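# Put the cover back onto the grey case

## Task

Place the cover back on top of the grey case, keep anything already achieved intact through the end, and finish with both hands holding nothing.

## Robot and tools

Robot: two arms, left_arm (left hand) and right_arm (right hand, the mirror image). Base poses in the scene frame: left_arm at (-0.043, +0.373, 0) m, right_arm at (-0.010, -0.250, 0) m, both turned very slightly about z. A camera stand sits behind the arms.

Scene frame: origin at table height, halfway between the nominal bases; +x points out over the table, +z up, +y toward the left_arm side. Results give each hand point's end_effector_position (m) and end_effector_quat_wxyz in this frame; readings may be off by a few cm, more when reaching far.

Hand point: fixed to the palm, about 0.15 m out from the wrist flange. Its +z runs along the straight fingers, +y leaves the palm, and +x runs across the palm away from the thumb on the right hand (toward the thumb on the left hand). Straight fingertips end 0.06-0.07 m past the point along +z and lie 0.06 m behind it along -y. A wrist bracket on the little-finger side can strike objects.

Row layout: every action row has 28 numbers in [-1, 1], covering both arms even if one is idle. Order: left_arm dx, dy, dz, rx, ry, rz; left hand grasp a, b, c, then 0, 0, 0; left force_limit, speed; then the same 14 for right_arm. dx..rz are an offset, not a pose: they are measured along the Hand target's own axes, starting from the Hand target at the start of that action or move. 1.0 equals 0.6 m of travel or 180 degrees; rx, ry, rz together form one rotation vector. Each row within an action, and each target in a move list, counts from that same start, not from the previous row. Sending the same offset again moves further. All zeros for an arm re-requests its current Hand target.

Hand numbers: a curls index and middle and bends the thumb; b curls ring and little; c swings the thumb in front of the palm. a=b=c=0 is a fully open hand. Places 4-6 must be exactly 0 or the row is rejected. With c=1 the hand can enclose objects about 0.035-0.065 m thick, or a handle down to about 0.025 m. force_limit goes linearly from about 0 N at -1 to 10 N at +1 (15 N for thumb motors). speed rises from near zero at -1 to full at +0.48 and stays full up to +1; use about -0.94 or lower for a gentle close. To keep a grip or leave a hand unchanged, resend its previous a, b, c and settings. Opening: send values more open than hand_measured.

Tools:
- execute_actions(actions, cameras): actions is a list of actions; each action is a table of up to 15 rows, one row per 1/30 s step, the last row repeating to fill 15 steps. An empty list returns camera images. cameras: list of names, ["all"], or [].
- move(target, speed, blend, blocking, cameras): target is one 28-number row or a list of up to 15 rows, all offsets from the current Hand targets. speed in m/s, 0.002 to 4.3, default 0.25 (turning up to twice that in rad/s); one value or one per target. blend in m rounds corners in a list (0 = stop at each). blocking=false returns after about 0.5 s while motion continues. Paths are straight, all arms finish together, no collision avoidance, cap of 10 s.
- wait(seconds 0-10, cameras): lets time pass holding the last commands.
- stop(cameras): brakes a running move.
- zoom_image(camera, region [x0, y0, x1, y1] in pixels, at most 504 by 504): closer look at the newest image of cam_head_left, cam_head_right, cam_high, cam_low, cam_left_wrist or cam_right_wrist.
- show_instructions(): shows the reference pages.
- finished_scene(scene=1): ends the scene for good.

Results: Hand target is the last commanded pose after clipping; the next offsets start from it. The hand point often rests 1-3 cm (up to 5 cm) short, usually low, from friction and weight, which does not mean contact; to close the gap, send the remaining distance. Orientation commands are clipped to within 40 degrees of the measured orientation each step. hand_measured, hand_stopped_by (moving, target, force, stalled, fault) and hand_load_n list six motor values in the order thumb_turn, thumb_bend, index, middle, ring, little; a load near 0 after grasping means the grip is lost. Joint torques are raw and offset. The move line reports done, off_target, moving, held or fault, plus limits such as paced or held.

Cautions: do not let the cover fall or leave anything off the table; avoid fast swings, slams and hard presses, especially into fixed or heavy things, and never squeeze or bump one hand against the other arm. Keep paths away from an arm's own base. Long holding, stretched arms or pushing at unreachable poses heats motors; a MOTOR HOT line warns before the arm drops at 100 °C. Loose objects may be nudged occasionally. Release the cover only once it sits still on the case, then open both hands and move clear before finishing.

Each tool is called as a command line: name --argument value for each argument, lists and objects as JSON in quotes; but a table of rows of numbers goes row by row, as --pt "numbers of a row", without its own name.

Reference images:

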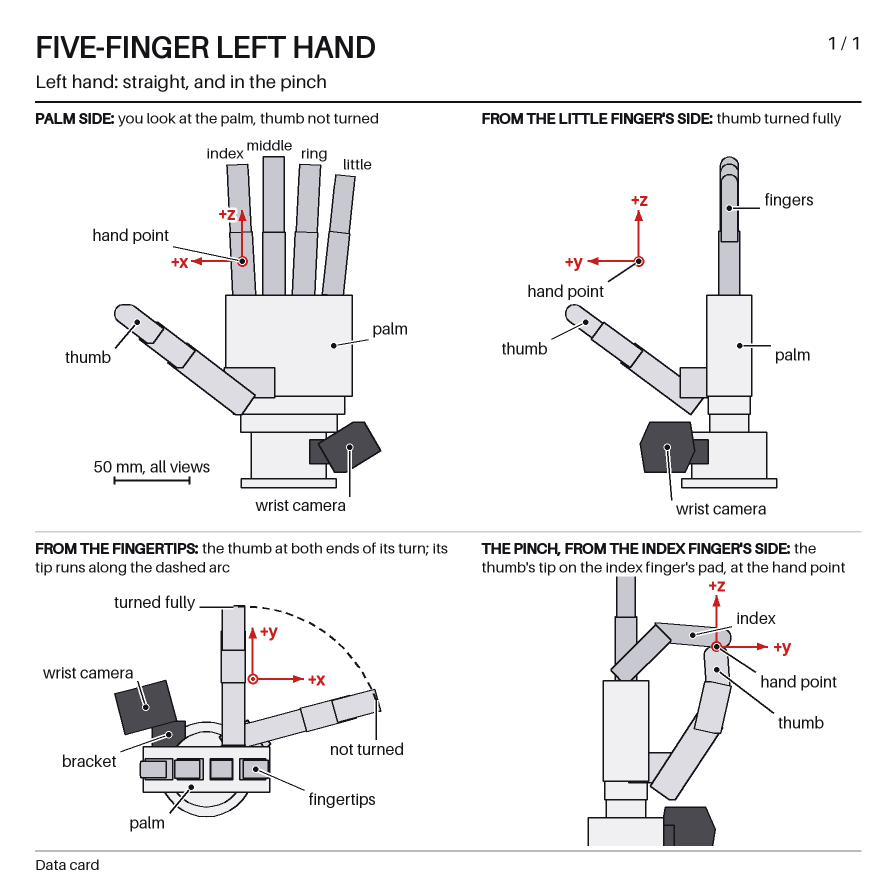

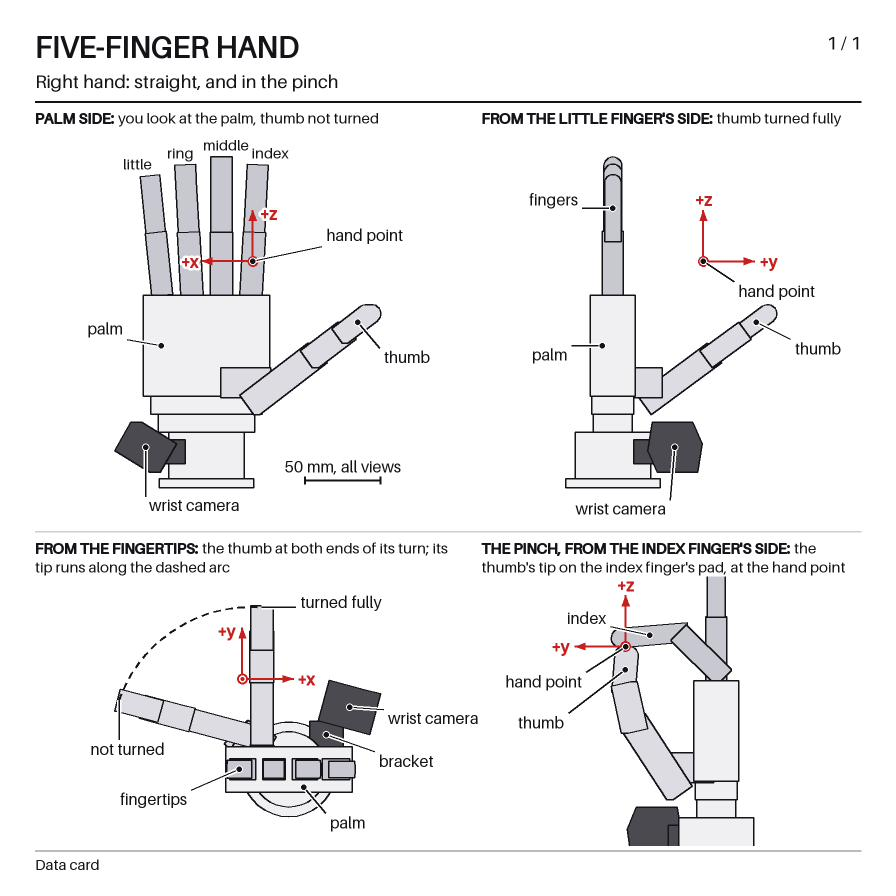

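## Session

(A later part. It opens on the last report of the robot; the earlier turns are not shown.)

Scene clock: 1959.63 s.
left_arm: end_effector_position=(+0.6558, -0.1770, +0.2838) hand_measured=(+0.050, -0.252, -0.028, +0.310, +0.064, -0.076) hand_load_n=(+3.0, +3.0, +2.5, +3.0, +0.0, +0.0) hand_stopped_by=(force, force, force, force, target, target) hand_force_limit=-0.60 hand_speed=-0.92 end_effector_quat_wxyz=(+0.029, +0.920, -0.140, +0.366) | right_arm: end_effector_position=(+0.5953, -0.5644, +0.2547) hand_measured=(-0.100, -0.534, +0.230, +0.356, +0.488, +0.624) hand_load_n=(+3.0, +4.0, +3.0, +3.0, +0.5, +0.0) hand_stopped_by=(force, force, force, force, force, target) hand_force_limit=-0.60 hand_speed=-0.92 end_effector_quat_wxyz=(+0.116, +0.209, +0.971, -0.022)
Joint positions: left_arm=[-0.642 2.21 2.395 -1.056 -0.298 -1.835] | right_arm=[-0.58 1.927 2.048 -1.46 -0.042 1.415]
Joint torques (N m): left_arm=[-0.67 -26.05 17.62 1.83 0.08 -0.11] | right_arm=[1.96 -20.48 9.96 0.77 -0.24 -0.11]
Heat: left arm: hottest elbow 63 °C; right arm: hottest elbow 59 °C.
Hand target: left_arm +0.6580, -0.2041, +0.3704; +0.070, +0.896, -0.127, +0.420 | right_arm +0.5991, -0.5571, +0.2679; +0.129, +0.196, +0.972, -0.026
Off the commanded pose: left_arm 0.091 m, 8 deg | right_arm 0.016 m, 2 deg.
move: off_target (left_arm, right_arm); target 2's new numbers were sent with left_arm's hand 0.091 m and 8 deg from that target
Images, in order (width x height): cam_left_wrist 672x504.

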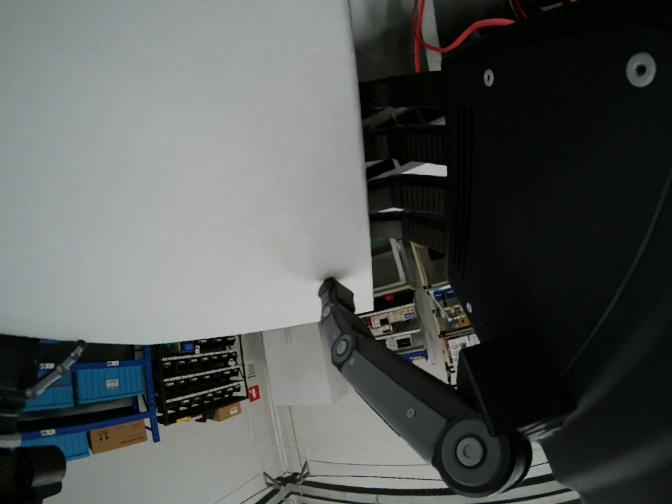

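move --pt "0.0514 0 -0.0425 0 0 0 0.76 0.5 0.95 0 0 0 -0.6 -0.92 -0.0378 0 -0.1401 0 -0.022 0 0.76 0.85 0.7 0 0 0 -0.6 -0.92" --speed 0.05 --cameras '["cam_low","cam_head_left","cam_left_wrist","cam_right_wrist"]'

Scene clock: 1968.83 s.
left_arm: end_effector_position=(+0.6653, -0.1824, +0.3359) hand_measured=(+0.050, -0.250, -0.030, +0.310, +0.064, -0.076) hand_load_n=(+1.5, +2.0, +6.0, +1.5, +0.0, +0.0) hand_stopped_by=(force, force, force, force, target, target) hand_force_limit=-0.60 hand_speed=-0.92 end_effector_quat_wxyz=(+0.032, +0.916, -0.135, +0.376) | right_arm: end_effector_position=(+0.5909, -0.5644, +0.3079) hand_measured=(-0.100, -0.534, +0.230, +0.356, +0.488, +0.624) hand_load_n=(+5.0, +3.5, +2.5, +2.5, +0.5, +0.0) hand_stopped_by=(force, force, force, force, force, target) hand_force_limit=-0.60 hand_speed=-0.92 end_effector_quat_wxyz=(+0.126, +0.216, +0.968, -0.024)
Joint positions: left_arm=[-0.641 2.363 2.806 -1.291 -0.305 -1.838] | right_arm=[-0.585 1.927 2.184 -1.576 -0.046 1.428]
Joint torques (N m): left_arm=[-0.5 -26.75 16.47 2.02 0.39 -0.09] | right_arm=[2.2 -20.95 16.72 -0.16 -0.54 -0.21]
Heat: left arm: hottest elbow 64 °C; right arm: hottest elbow 59 °C.
Hand target: left_arm +0.6583, -0.2033, +0.4106; +0.070, +0.896, -0.127, +0.420 | right_arm +0.5992, -0.5569, +0.3550; +0.163, +0.195, +0.967, -0.033
Off the commanded pose: left_arm 0.078 m, 7 deg | right_arm 0.048 m, 5 deg.
move: off_target (left_arm, right_arm)
Images, in order (width x height): cam_head_left 896x504, cam_low 896x504, cam_left_wrist 672x504, cam_right_wrist 672x504.

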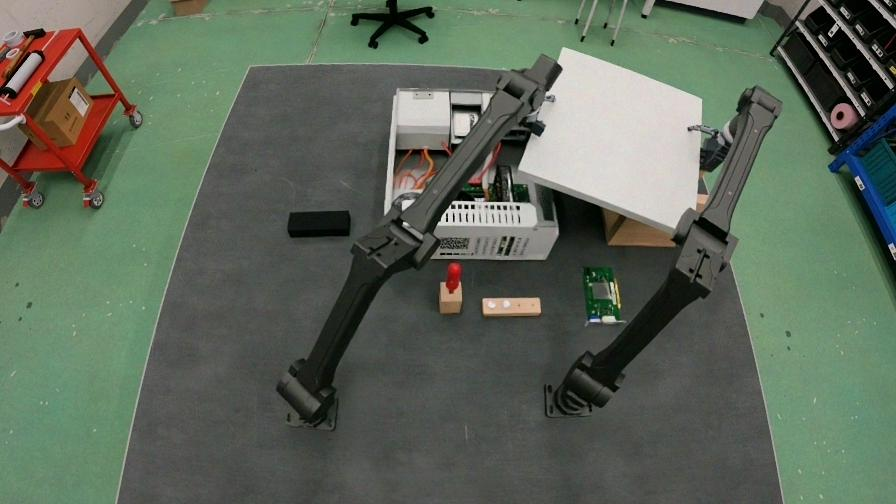

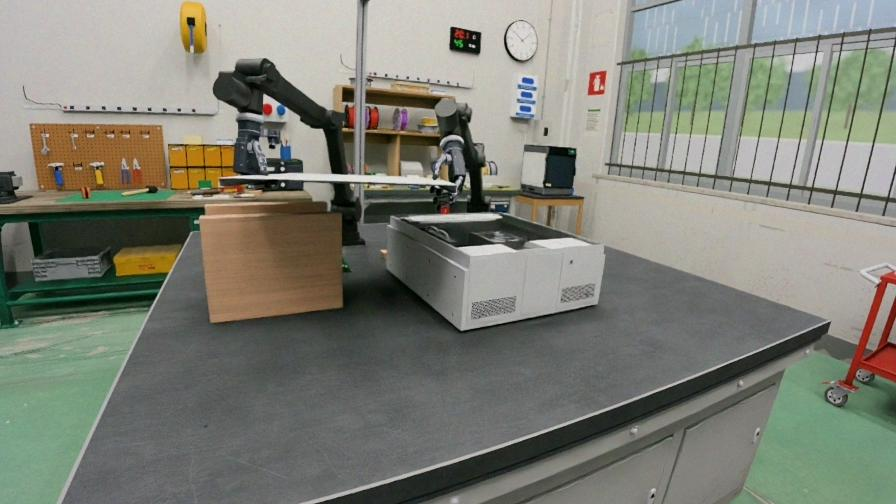

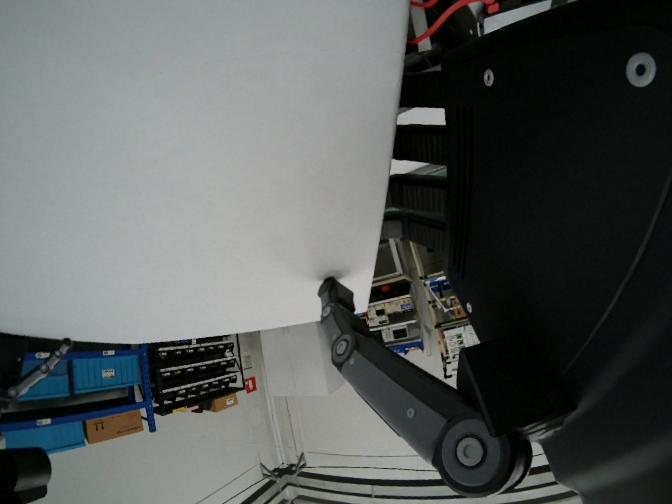

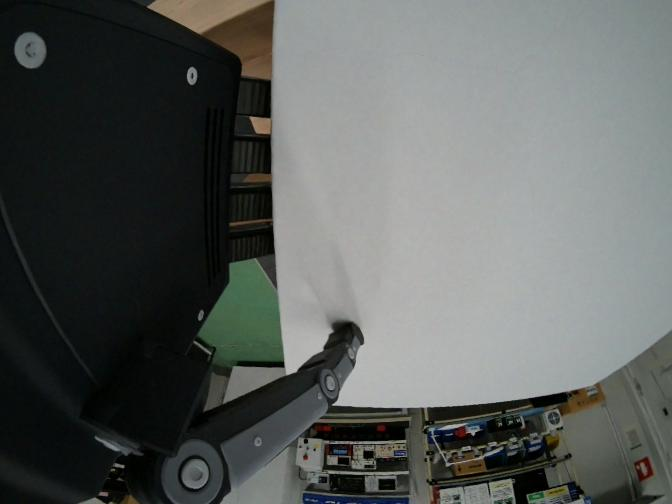

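move --pt "-0.0235 -0.1862 -0.073 0.0235 0.0006 -0.0195 0.76 0.5 0.95 0 0 0 -0.6 -0.92 0.0005 0.1627 -0.0532 -0.01 0 -0.0289 0.76 0.85 0.7 0 0 0 -0.6 -0.92" --pt "-0.0604 -0.3377 -0.1219 0.0471 0.0011 -0.039 0.76 0.5 0.95 0 0 0 -0.6 -0.92 0.0182 0.328 -0.0593 -0.02 0 -0.0578 0.76 0.85 0.7 0 0 0 -0.6 -0.92" --speed 0.08 --blend 0.03 --cameras '["cam_low","cam_head_left","cam_left_wrist","cam_right_wrist"]'

Scene clock: 2020.93 s.
left_arm: end_effector_position=(+0.6417, +0.0138, +0.3690) hand_measured=(+0.050, -0.250, -0.030, +0.312, +0.064, -0.076) hand_load_n=(+0.0, +0.0, +4.0, +0.0, +0.0, +0.0) hand_stopped_by=(force, force, force, force, target, target) hand_force_limit=-0.60 hand_speed=-0.92 end_effector_quat_wxyz=(+0.004, +0.924, -0.052, +0.378) | right_arm: end_effector_position=(+0.6507, -0.3755, +0.3336) hand_measured=(-0.100, -0.534, +0.230, +0.356, +0.488, +0.624) hand_load_n=(+4.0, +4.0, +4.5, +2.5, +0.0, +0.0) hand_stopped_by=(force, force, force, force, force, target) hand_force_limit=-0.60 hand_speed=-0.92 end_effector_quat_wxyz=(+0.121, +0.112, +0.986, -0.008)
Joint positions: left_arm=[-0.458 1.815 1.978 -1.004 -0.293 -1.839] | right_arm=[-0.282 1.926 2.257 -1.658 -0.026 1.515]
Joint torques (N m): left_arm=[1.26 -23.3 10.15 3.37 0.19 0.01] | right_arm=[1.79 -20.25 16.36 0.21 0.03 -0.02]
Heat: left arm: hottest elbow 60 °C; right arm: hottest elbow 64 °C.
Hand target: left_arm +0.6403, +0.0139, +0.4254; +0.029, +0.904, -0.040, +0.424 | right_arm +0.6550, -0.3671, +0.3850; +0.165, +0.101, +0.981, -0.017
Off the commanded pose: left_arm 0.056 m, 7 deg | right_arm 0.052 m, 5 deg.
move: off_target (left_arm, right_arm)
Images, in order (width x height): cam_head_left 896x504, cam_low 896x504, cam_left_wrist 672x504, cam_right_wrist 672x504.

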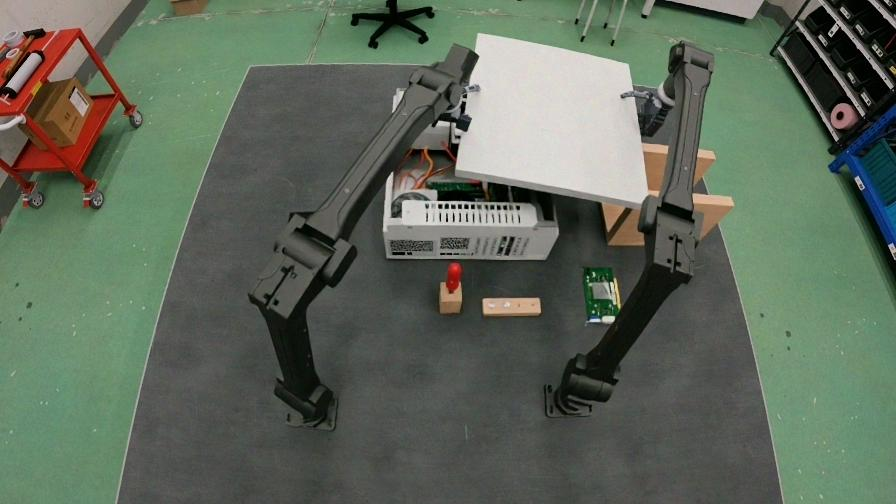

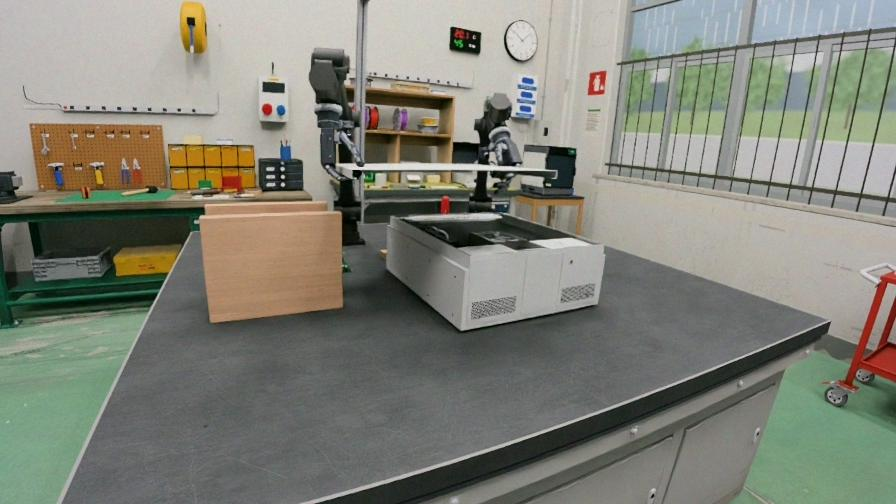

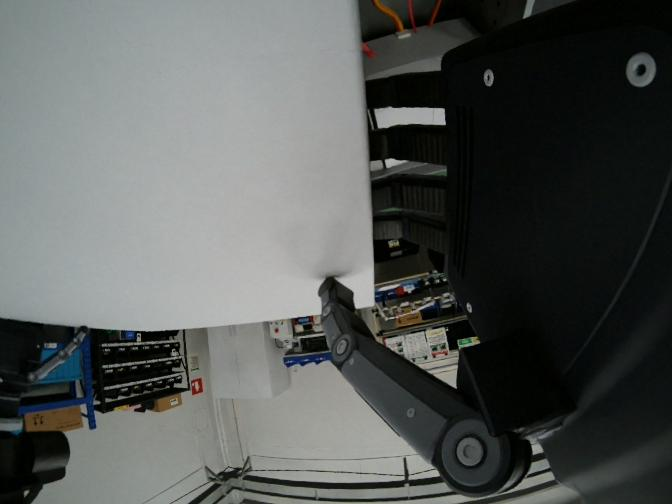

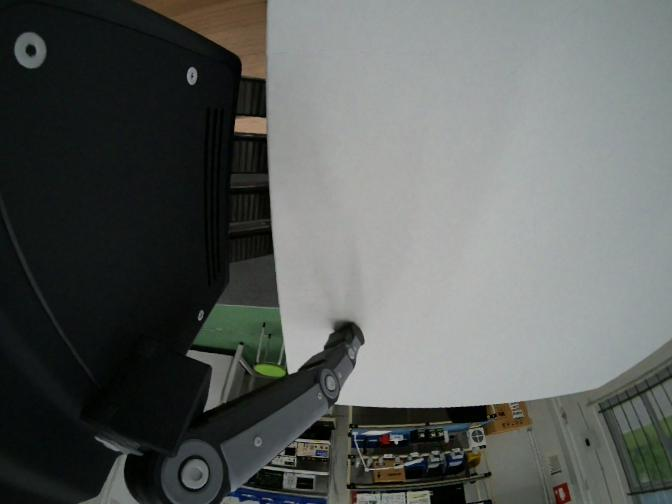

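move --pt "-0.0167 -0.1512 -0.0247 0.0225 0.0006 -0.0186 0.76 0.5 0.95 0 0 0 -0.6 -0.92 -0.01 0.168 0.0035 -0.0096 0 -0.0276 0.76 0.85 0.7 0 0 0 -0.6 -0.92" --pt "-0.0332 -0.299 -0.0488 0.0449 0.0011 -0.0372 0.76 0.5 0.95 0 0 0 -0.6 -0.92 -0.0193 0.3388 0.0065 -0.0191 0 -0.0552 0.76 0.85 0.7 0 0 0 -0.6 -0.92" --speed 0.08 --blend 0.03 --cameras '["all"]'

Scene clock: 2061.10 s.
left_arm: end_effector_position=(+0.6241, +0.1966, +0.3763) hand_measured=(+0.050, -0.250, -0.030, +0.310, +0.064, -0.076) hand_load_n=(+0.0, -0.5, +2.0, +2.0, +0.5, +0.0) hand_stopped_by=(force, force, force, force, target, target) hand_force_limit=-0.60 hand_speed=-0.92 end_effector_quat_wxyz=(-0.027, +0.924, +0.036, +0.379) | right_arm: end_effector_position=(+0.7044, -0.1807, +0.3437) hand_measured=(-0.100, -0.534, +0.230, +0.356, +0.488, +0.624) hand_load_n=(+4.0, +4.0, +6.0, +1.0, +0.0, +0.0) hand_stopped_by=(force, force, force, force, force, target) hand_force_limit=-0.60 hand_speed=-0.92 end_effector_quat_wxyz=(+0.151, +0.022, +0.988, +0.001)
Joint positions: left_arm=[-0.222 1.576 1.68 -0.931 -0.255 -1.806] | right_arm=[0.023 2.033 2.438 -1.673 0.011 1.633]
Joint torques (N m): left_arm=[1.14 -18.67 10.19 3.38 0.31 0.06] | right_arm=[3.31 -19.96 15.95 0.61 0.09 0.1]
Heat: left arm: hottest elbow 57 °C; right arm: hottest elbow 67 °C.
Hand target: left_arm +0.6228, +0.1960, +0.4253; -0.009, +0.904, +0.043, +0.425 | right_arm +0.7086, -0.1706, +0.3848; +0.166, +0.011, +0.986, -0.002
Off the commanded pose: left_arm 0.049 m, 6 deg | right_arm 0.043 m, 2 deg.
joint sent to its limit (right arm) — joint 4 (wrist pitch), lower limit. The joint targets are off in orientation, not in position.
move: off_target (left_arm, right_arm)

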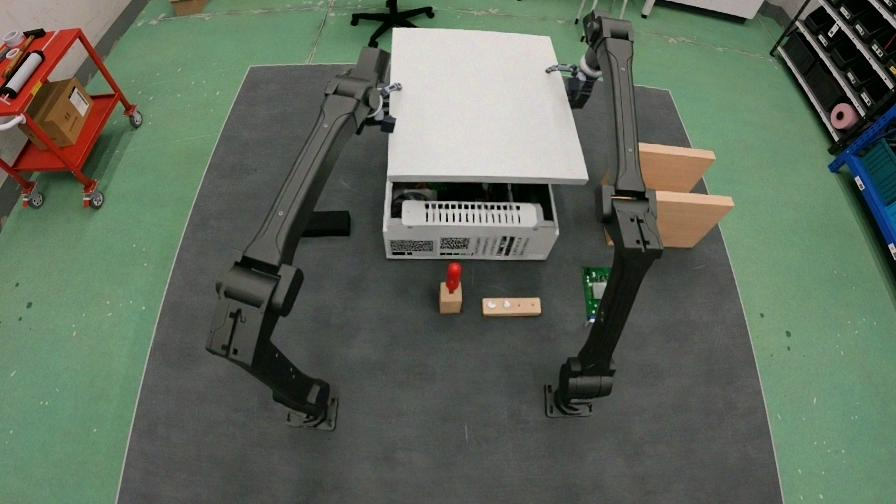

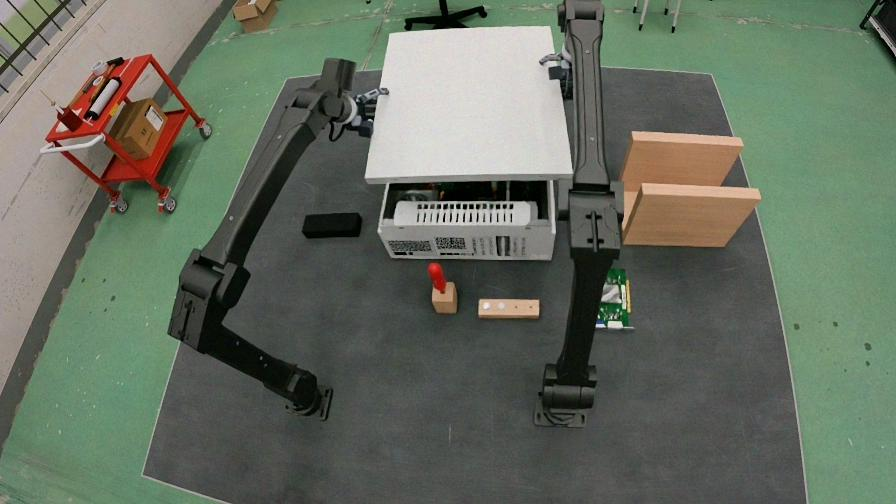

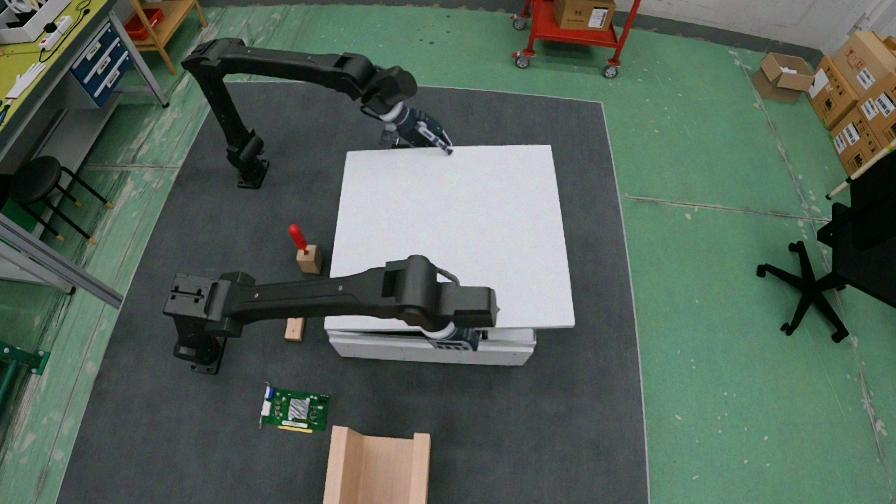

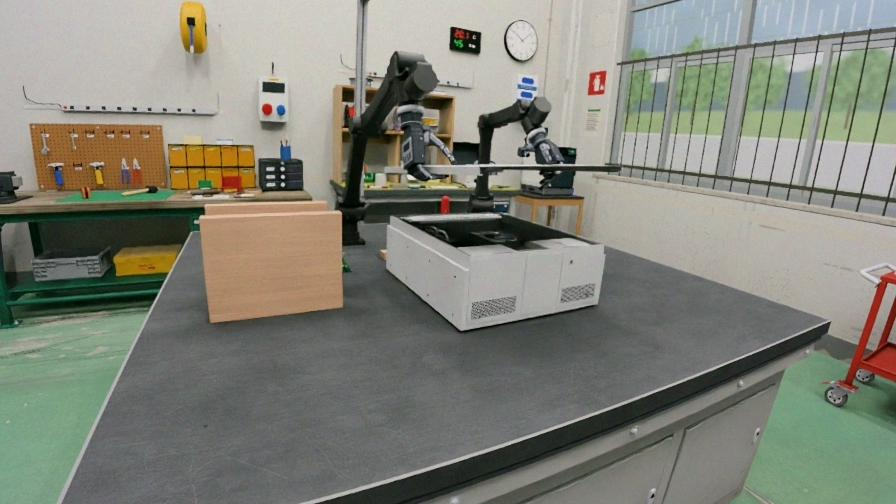

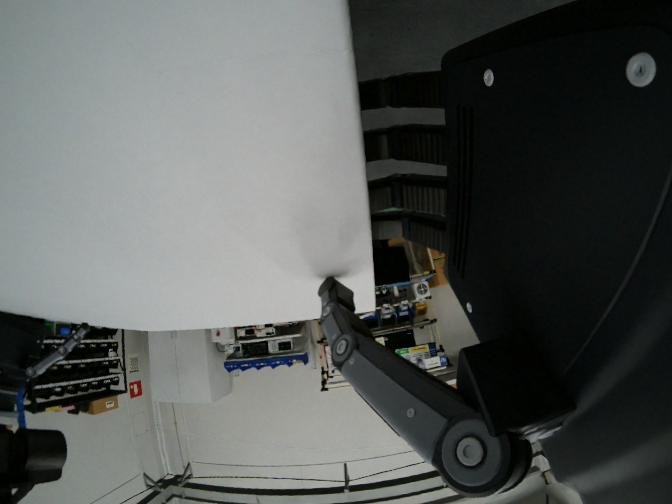

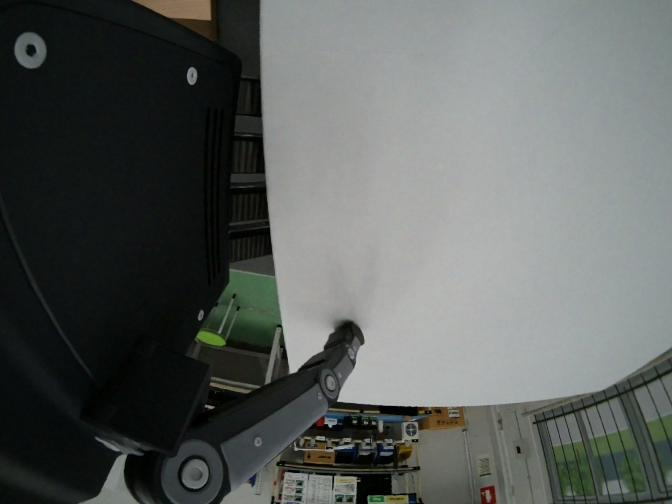

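move --pt "-0.1538 -0.0041 0.1276 0 0 0 0.76 0.5 0.95 0 0 0 -0.6 -0.92 0.0655 0 0.1889 0 0 0 0.76 0.85 0.7 0 0 0 -0.6 -0.92" --speed 0.08 --cameras '["all"]'

Scene clock: 2077.93 s.
left_arm: end_effector_position=(+0.6184, +0.1971, +0.2704) hand_measured=(+0.050, -0.250, -0.030, +0.312, +0.064, -0.076) hand_load_n=(+0.0, +0.0, +4.0, +0.0, +0.0, -1.0) hand_stopped_by=(force, force, force, force, target, target) hand_force_limit=-0.60 hand_speed=-0.92 end_effector_quat_wxyz=(-0.022, +0.920, +0.037, +0.389) | right_arm: end_effector_position=(+0.7101, -0.1783, +0.2356) hand_measured=(-0.100, -0.534, +0.230, +0.356, +0.488, +0.624) hand_load_n=(+0.0, +4.5, +7.0, +0.0, +0.0, +0.0) hand_stopped_by=(force, force, force, force, force, target) hand_force_limit=-0.60 hand_speed=-0.92 end_effector_quat_wxyz=(+0.138, +0.019, +0.990, +0.000)
Joint positions: left_arm=[-0.222 1.563 1.373 -0.613 -0.25 -1.806] | right_arm=[0.027 1.98 2.07 -1.384 0.012 1.631]
Joint torques (N m): left_arm=[1.14 -17.14 9.68 3.22 0.13 0.05] | right_arm=[2.49 -23.65 9.83 1.14 0.14 0]
Heat: left arm: hottest elbow 55 °C; right arm: hottest elbow 70 °C.
Hand target: left_arm +0.6228, +0.1962, +0.3054; -0.010, +0.904, +0.043, +0.425 | right_arm +0.7085, -0.1707, +0.2648; +0.166, +0.011, +0.986, -0.002
Off the commanded pose: left_arm 0.035 m, 5 deg | right_arm 0.030 m, 3 deg.
move: off_target (left_arm, right_arm)

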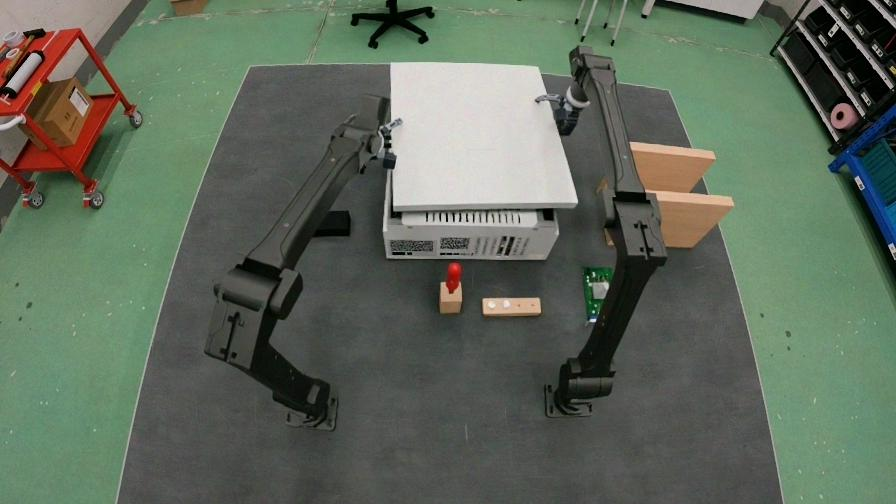

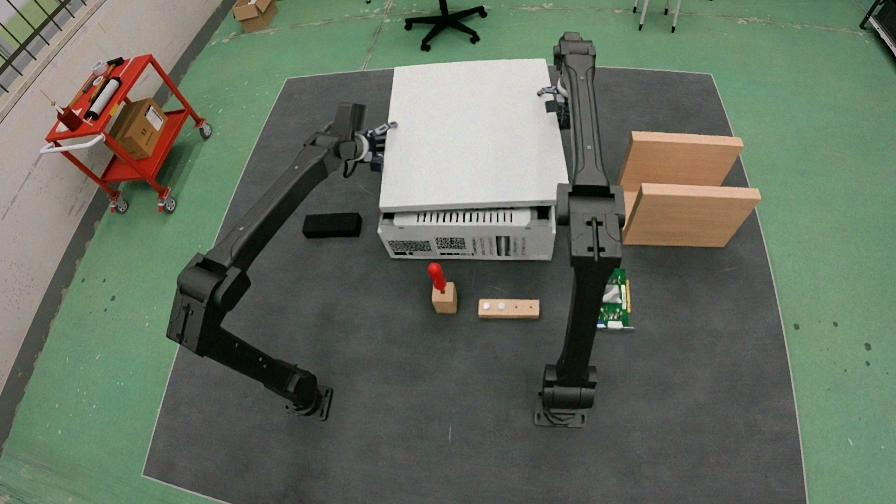

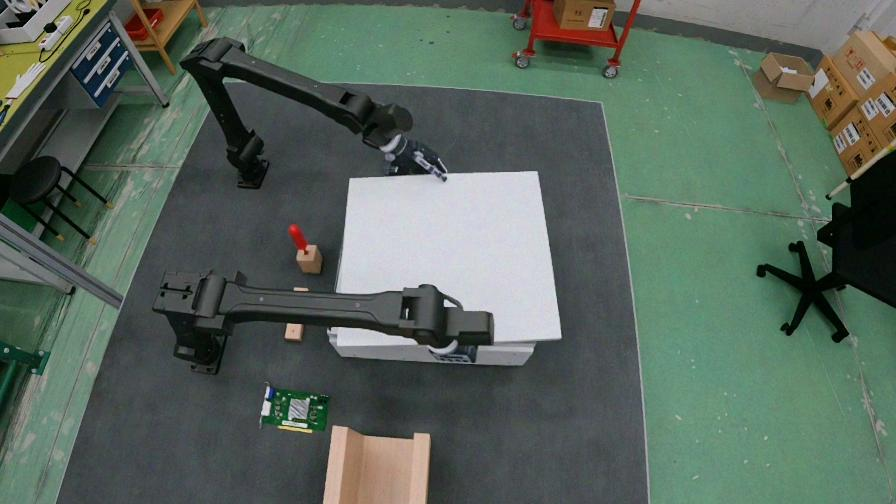

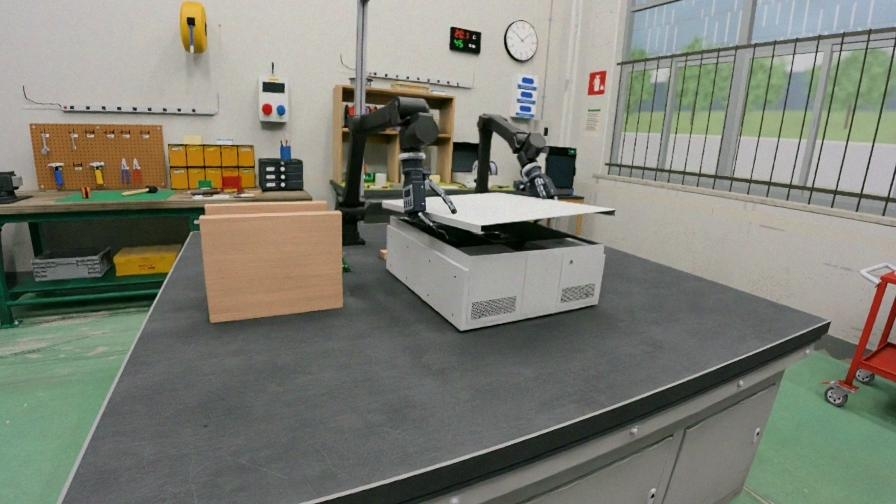

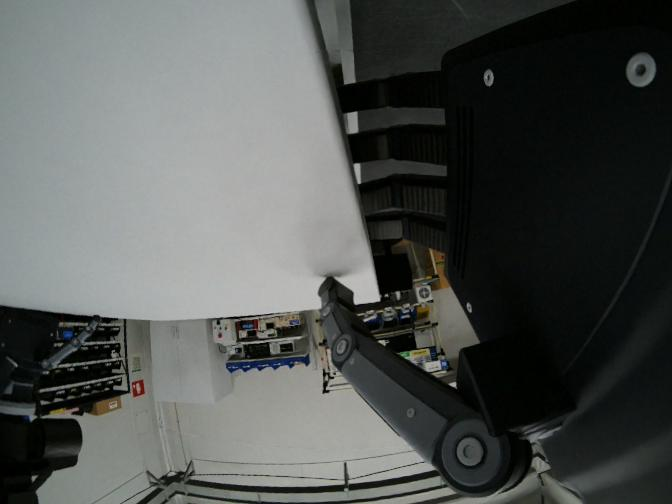

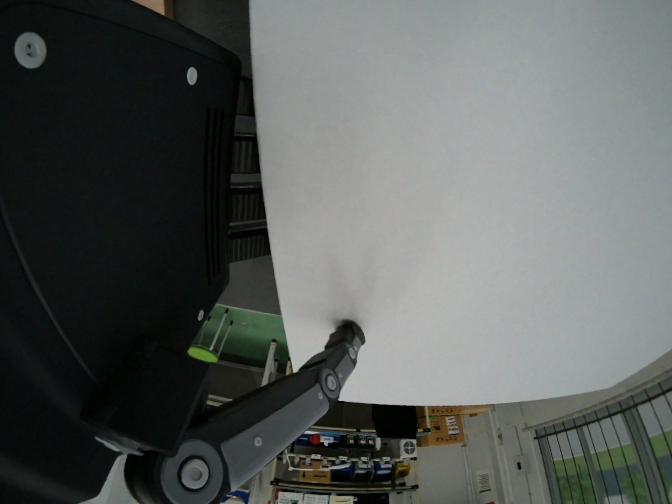

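zoom_image --camera "cam_head_left" --region '[370, 50, 610, 270]'

zoom_image --camera "cam_head_right" --region '[360, 50, 600, 270]'

zoom_image --camera "cam_high" --region '[310, 150, 590, 390]'

zoom_image --camera "cam_low" --region '[370, 150, 640, 340]'

Scaled by 2.100.

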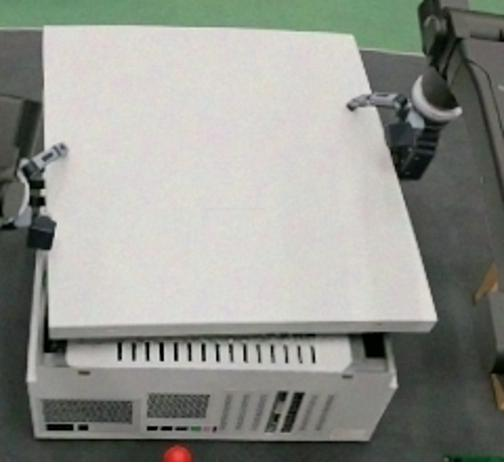

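Scaled by 2.100.

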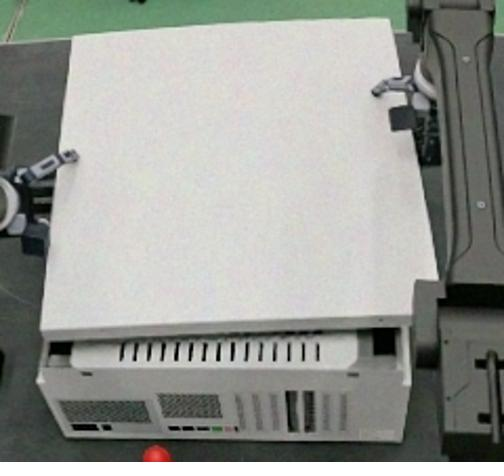

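Scaled by 1.800.

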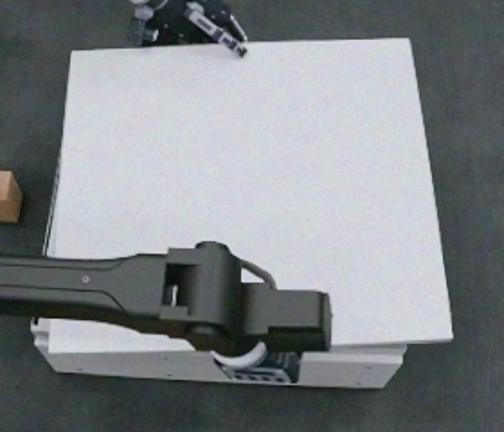

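Scaled by 1.867.

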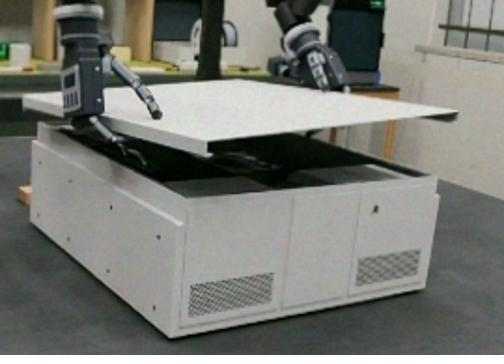

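move --pt "0.0218 -0.031 0.0618 -0.0115 -0.0223 0.0096 0.76 0.5 0.95 0 0 0 -0.6 -0.92 0.006 0.0215 0.051 0.0049 0.022 0.0142 0.76 0.85 0.7 0 0 0 -0.6 -0.92" --speed 0.06 --cameras '["all"]'

Scene clock: 2139.20 s.
left_arm: end_effector_position=(+0.6393, +0.2223, +0.2377) hand_measured=(+0.050, -0.250, -0.030, +0.310, +0.064, -0.076) hand_load_n=(+0.0, +0.0, +2.5, +1.5, +0.5, +0.5) hand_stopped_by=(force, force, force, force, target, target) hand_force_limit=-0.60 hand_speed=-0.92 end_effector_quat_wxyz=(-0.009, +0.936, +0.018, +0.352) | right_arm: end_effector_position=(+0.7085, -0.1607, +0.2072) hand_measured=(-0.100, -0.536, +0.230, +0.356, +0.488, +0.624) hand_load_n=(+1.5, +4.0, +4.5, +0.5, +0.0, +0.0) hand_stopped_by=(force, force, force, force, force, target) hand_force_limit=-0.60 hand_speed=-0.92 end_effector_quat_wxyz=(+0.108, +0.034, +0.994, -0.006)
Joint positions: left_arm=[-0.146 1.643 1.423 -0.644 -0.148 -1.736] | right_arm=[0.059 2.017 2.07 -1.408 0.03 1.692]
Joint torques (N m): left_arm=[0.97 -17.08 14.22 1.66 0.3 0.03] | right_arm=[1.49 -22.59 13.09 0.35 0.14 0.07]
Heat: left arm: hottest elbow 52 °C; right arm: hottest elbow 65 °C.
Hand target: left_arm +0.6581, +0.2176, +0.2916; +0.002, +0.919, +0.022, +0.394 | right_arm +0.7153, -0.1580, +0.2348; +0.131, +0.034, +0.991, -0.006
Off the commanded pose: left_arm 0.057 m, 5 deg | right_arm 0.029 m, 3 deg.
move: off_target (left_arm, right_arm)

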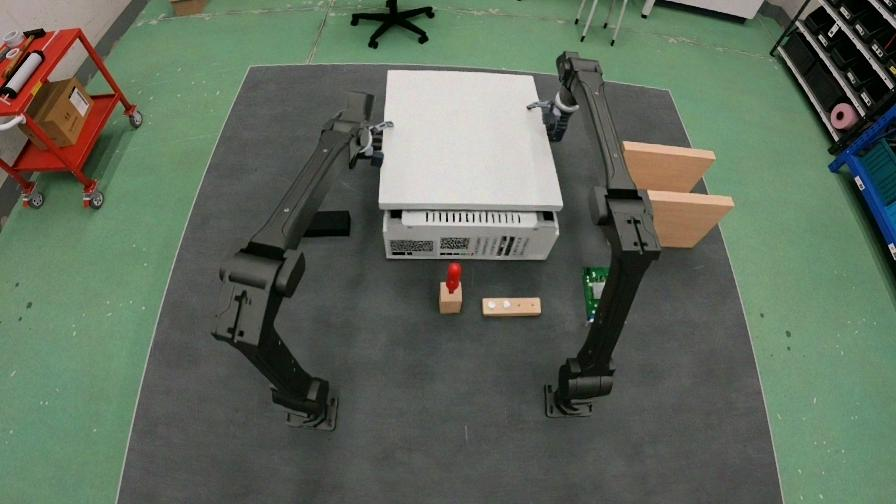

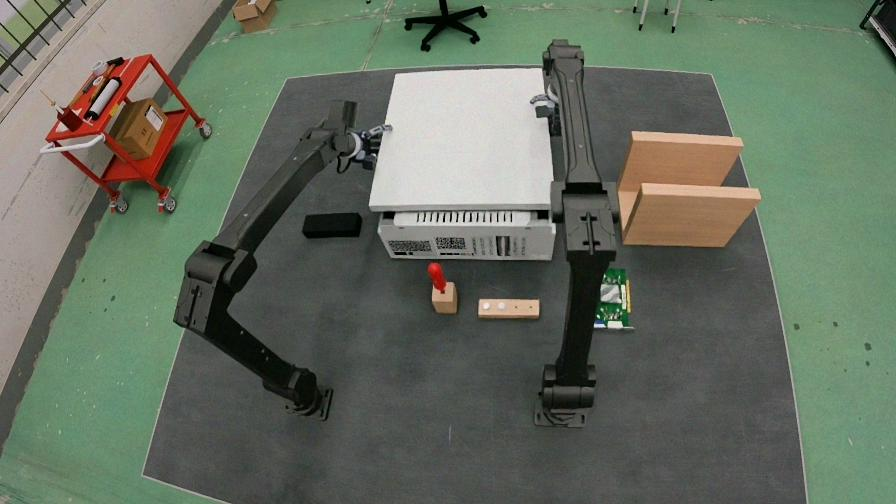

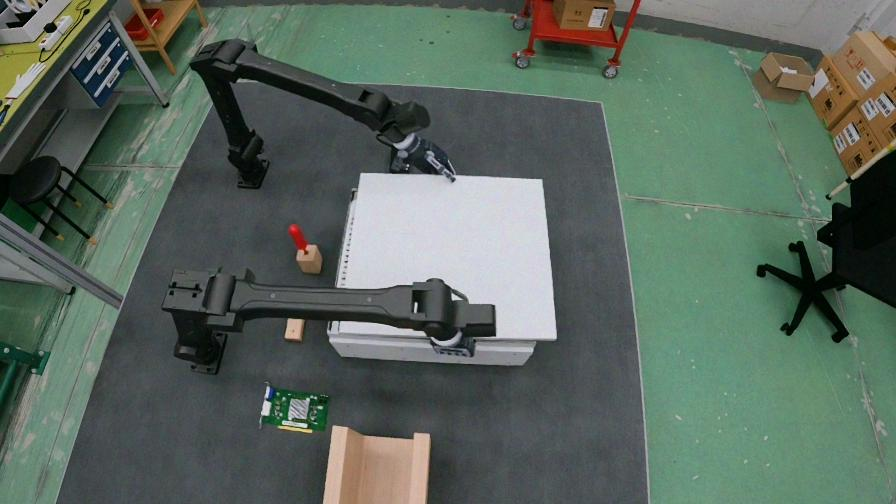

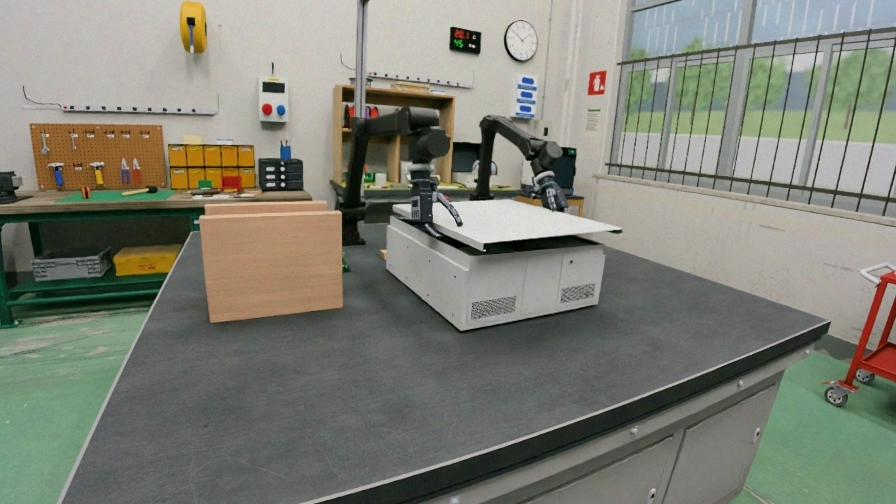

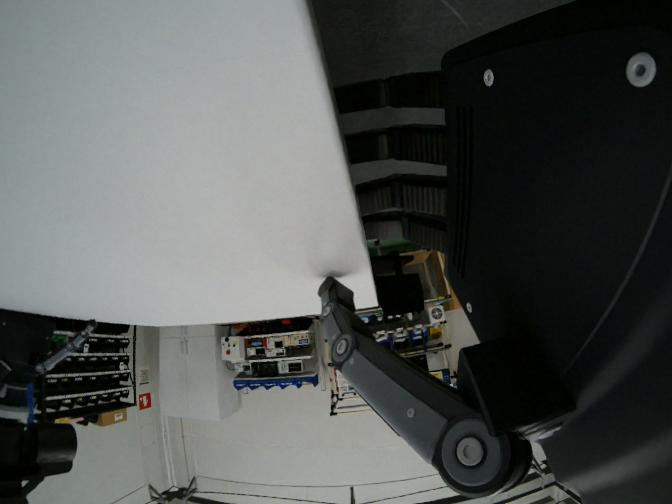

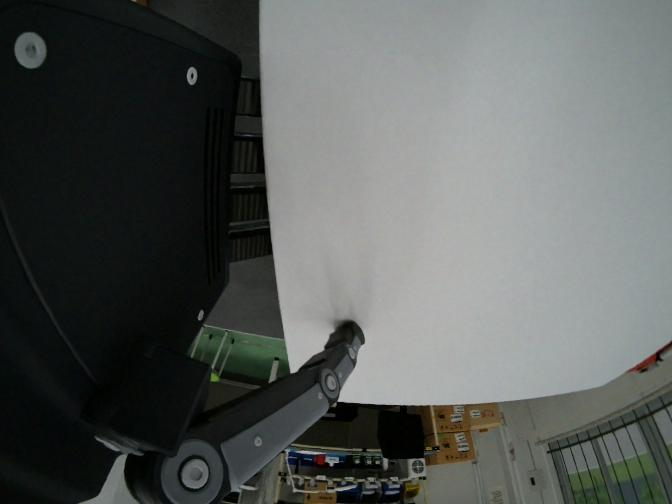

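zoom_image --camera "cam_head_left" --region '[360, 50, 600, 270]'

zoom_image --camera "cam_head_right" --region '[350, 50, 590, 270]'

zoom_image --camera "cam_high" --region '[310, 150, 590, 390]'

zoom_image --camera "cam_low" --region '[370, 170, 640, 340]'

Scaled by 2.100.

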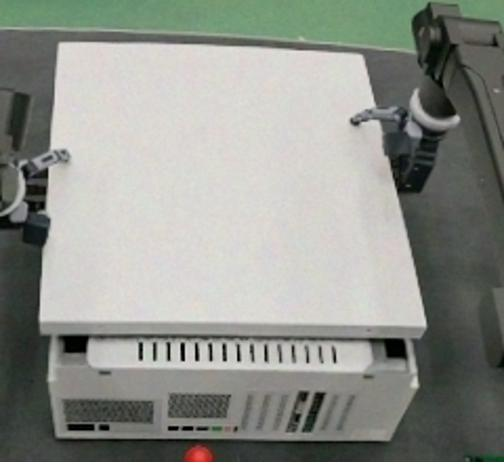

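Scaled by 2.100.

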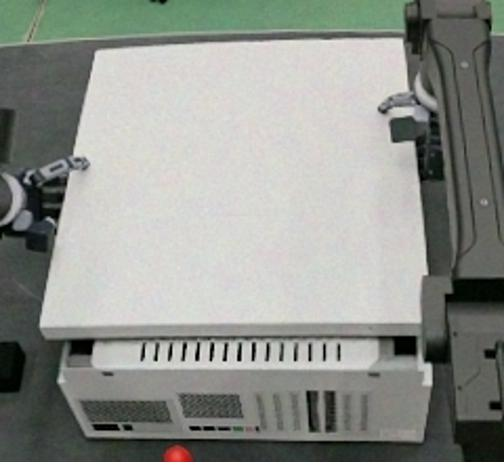

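Scaled by 1.800.

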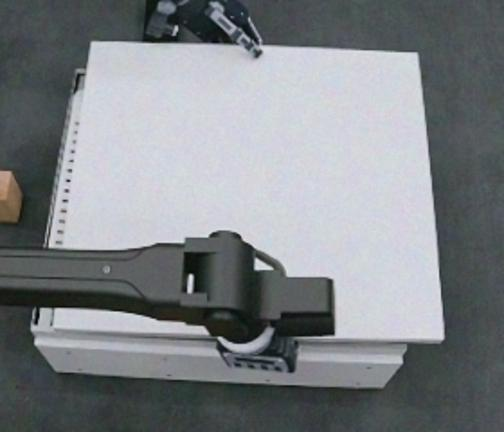

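Scaled by 1.867.

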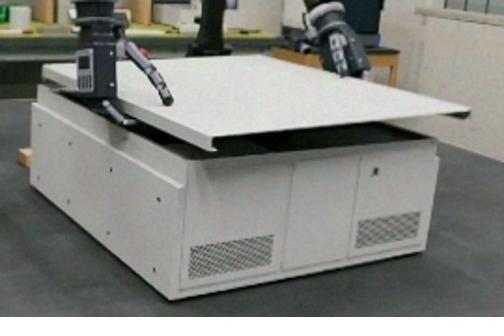

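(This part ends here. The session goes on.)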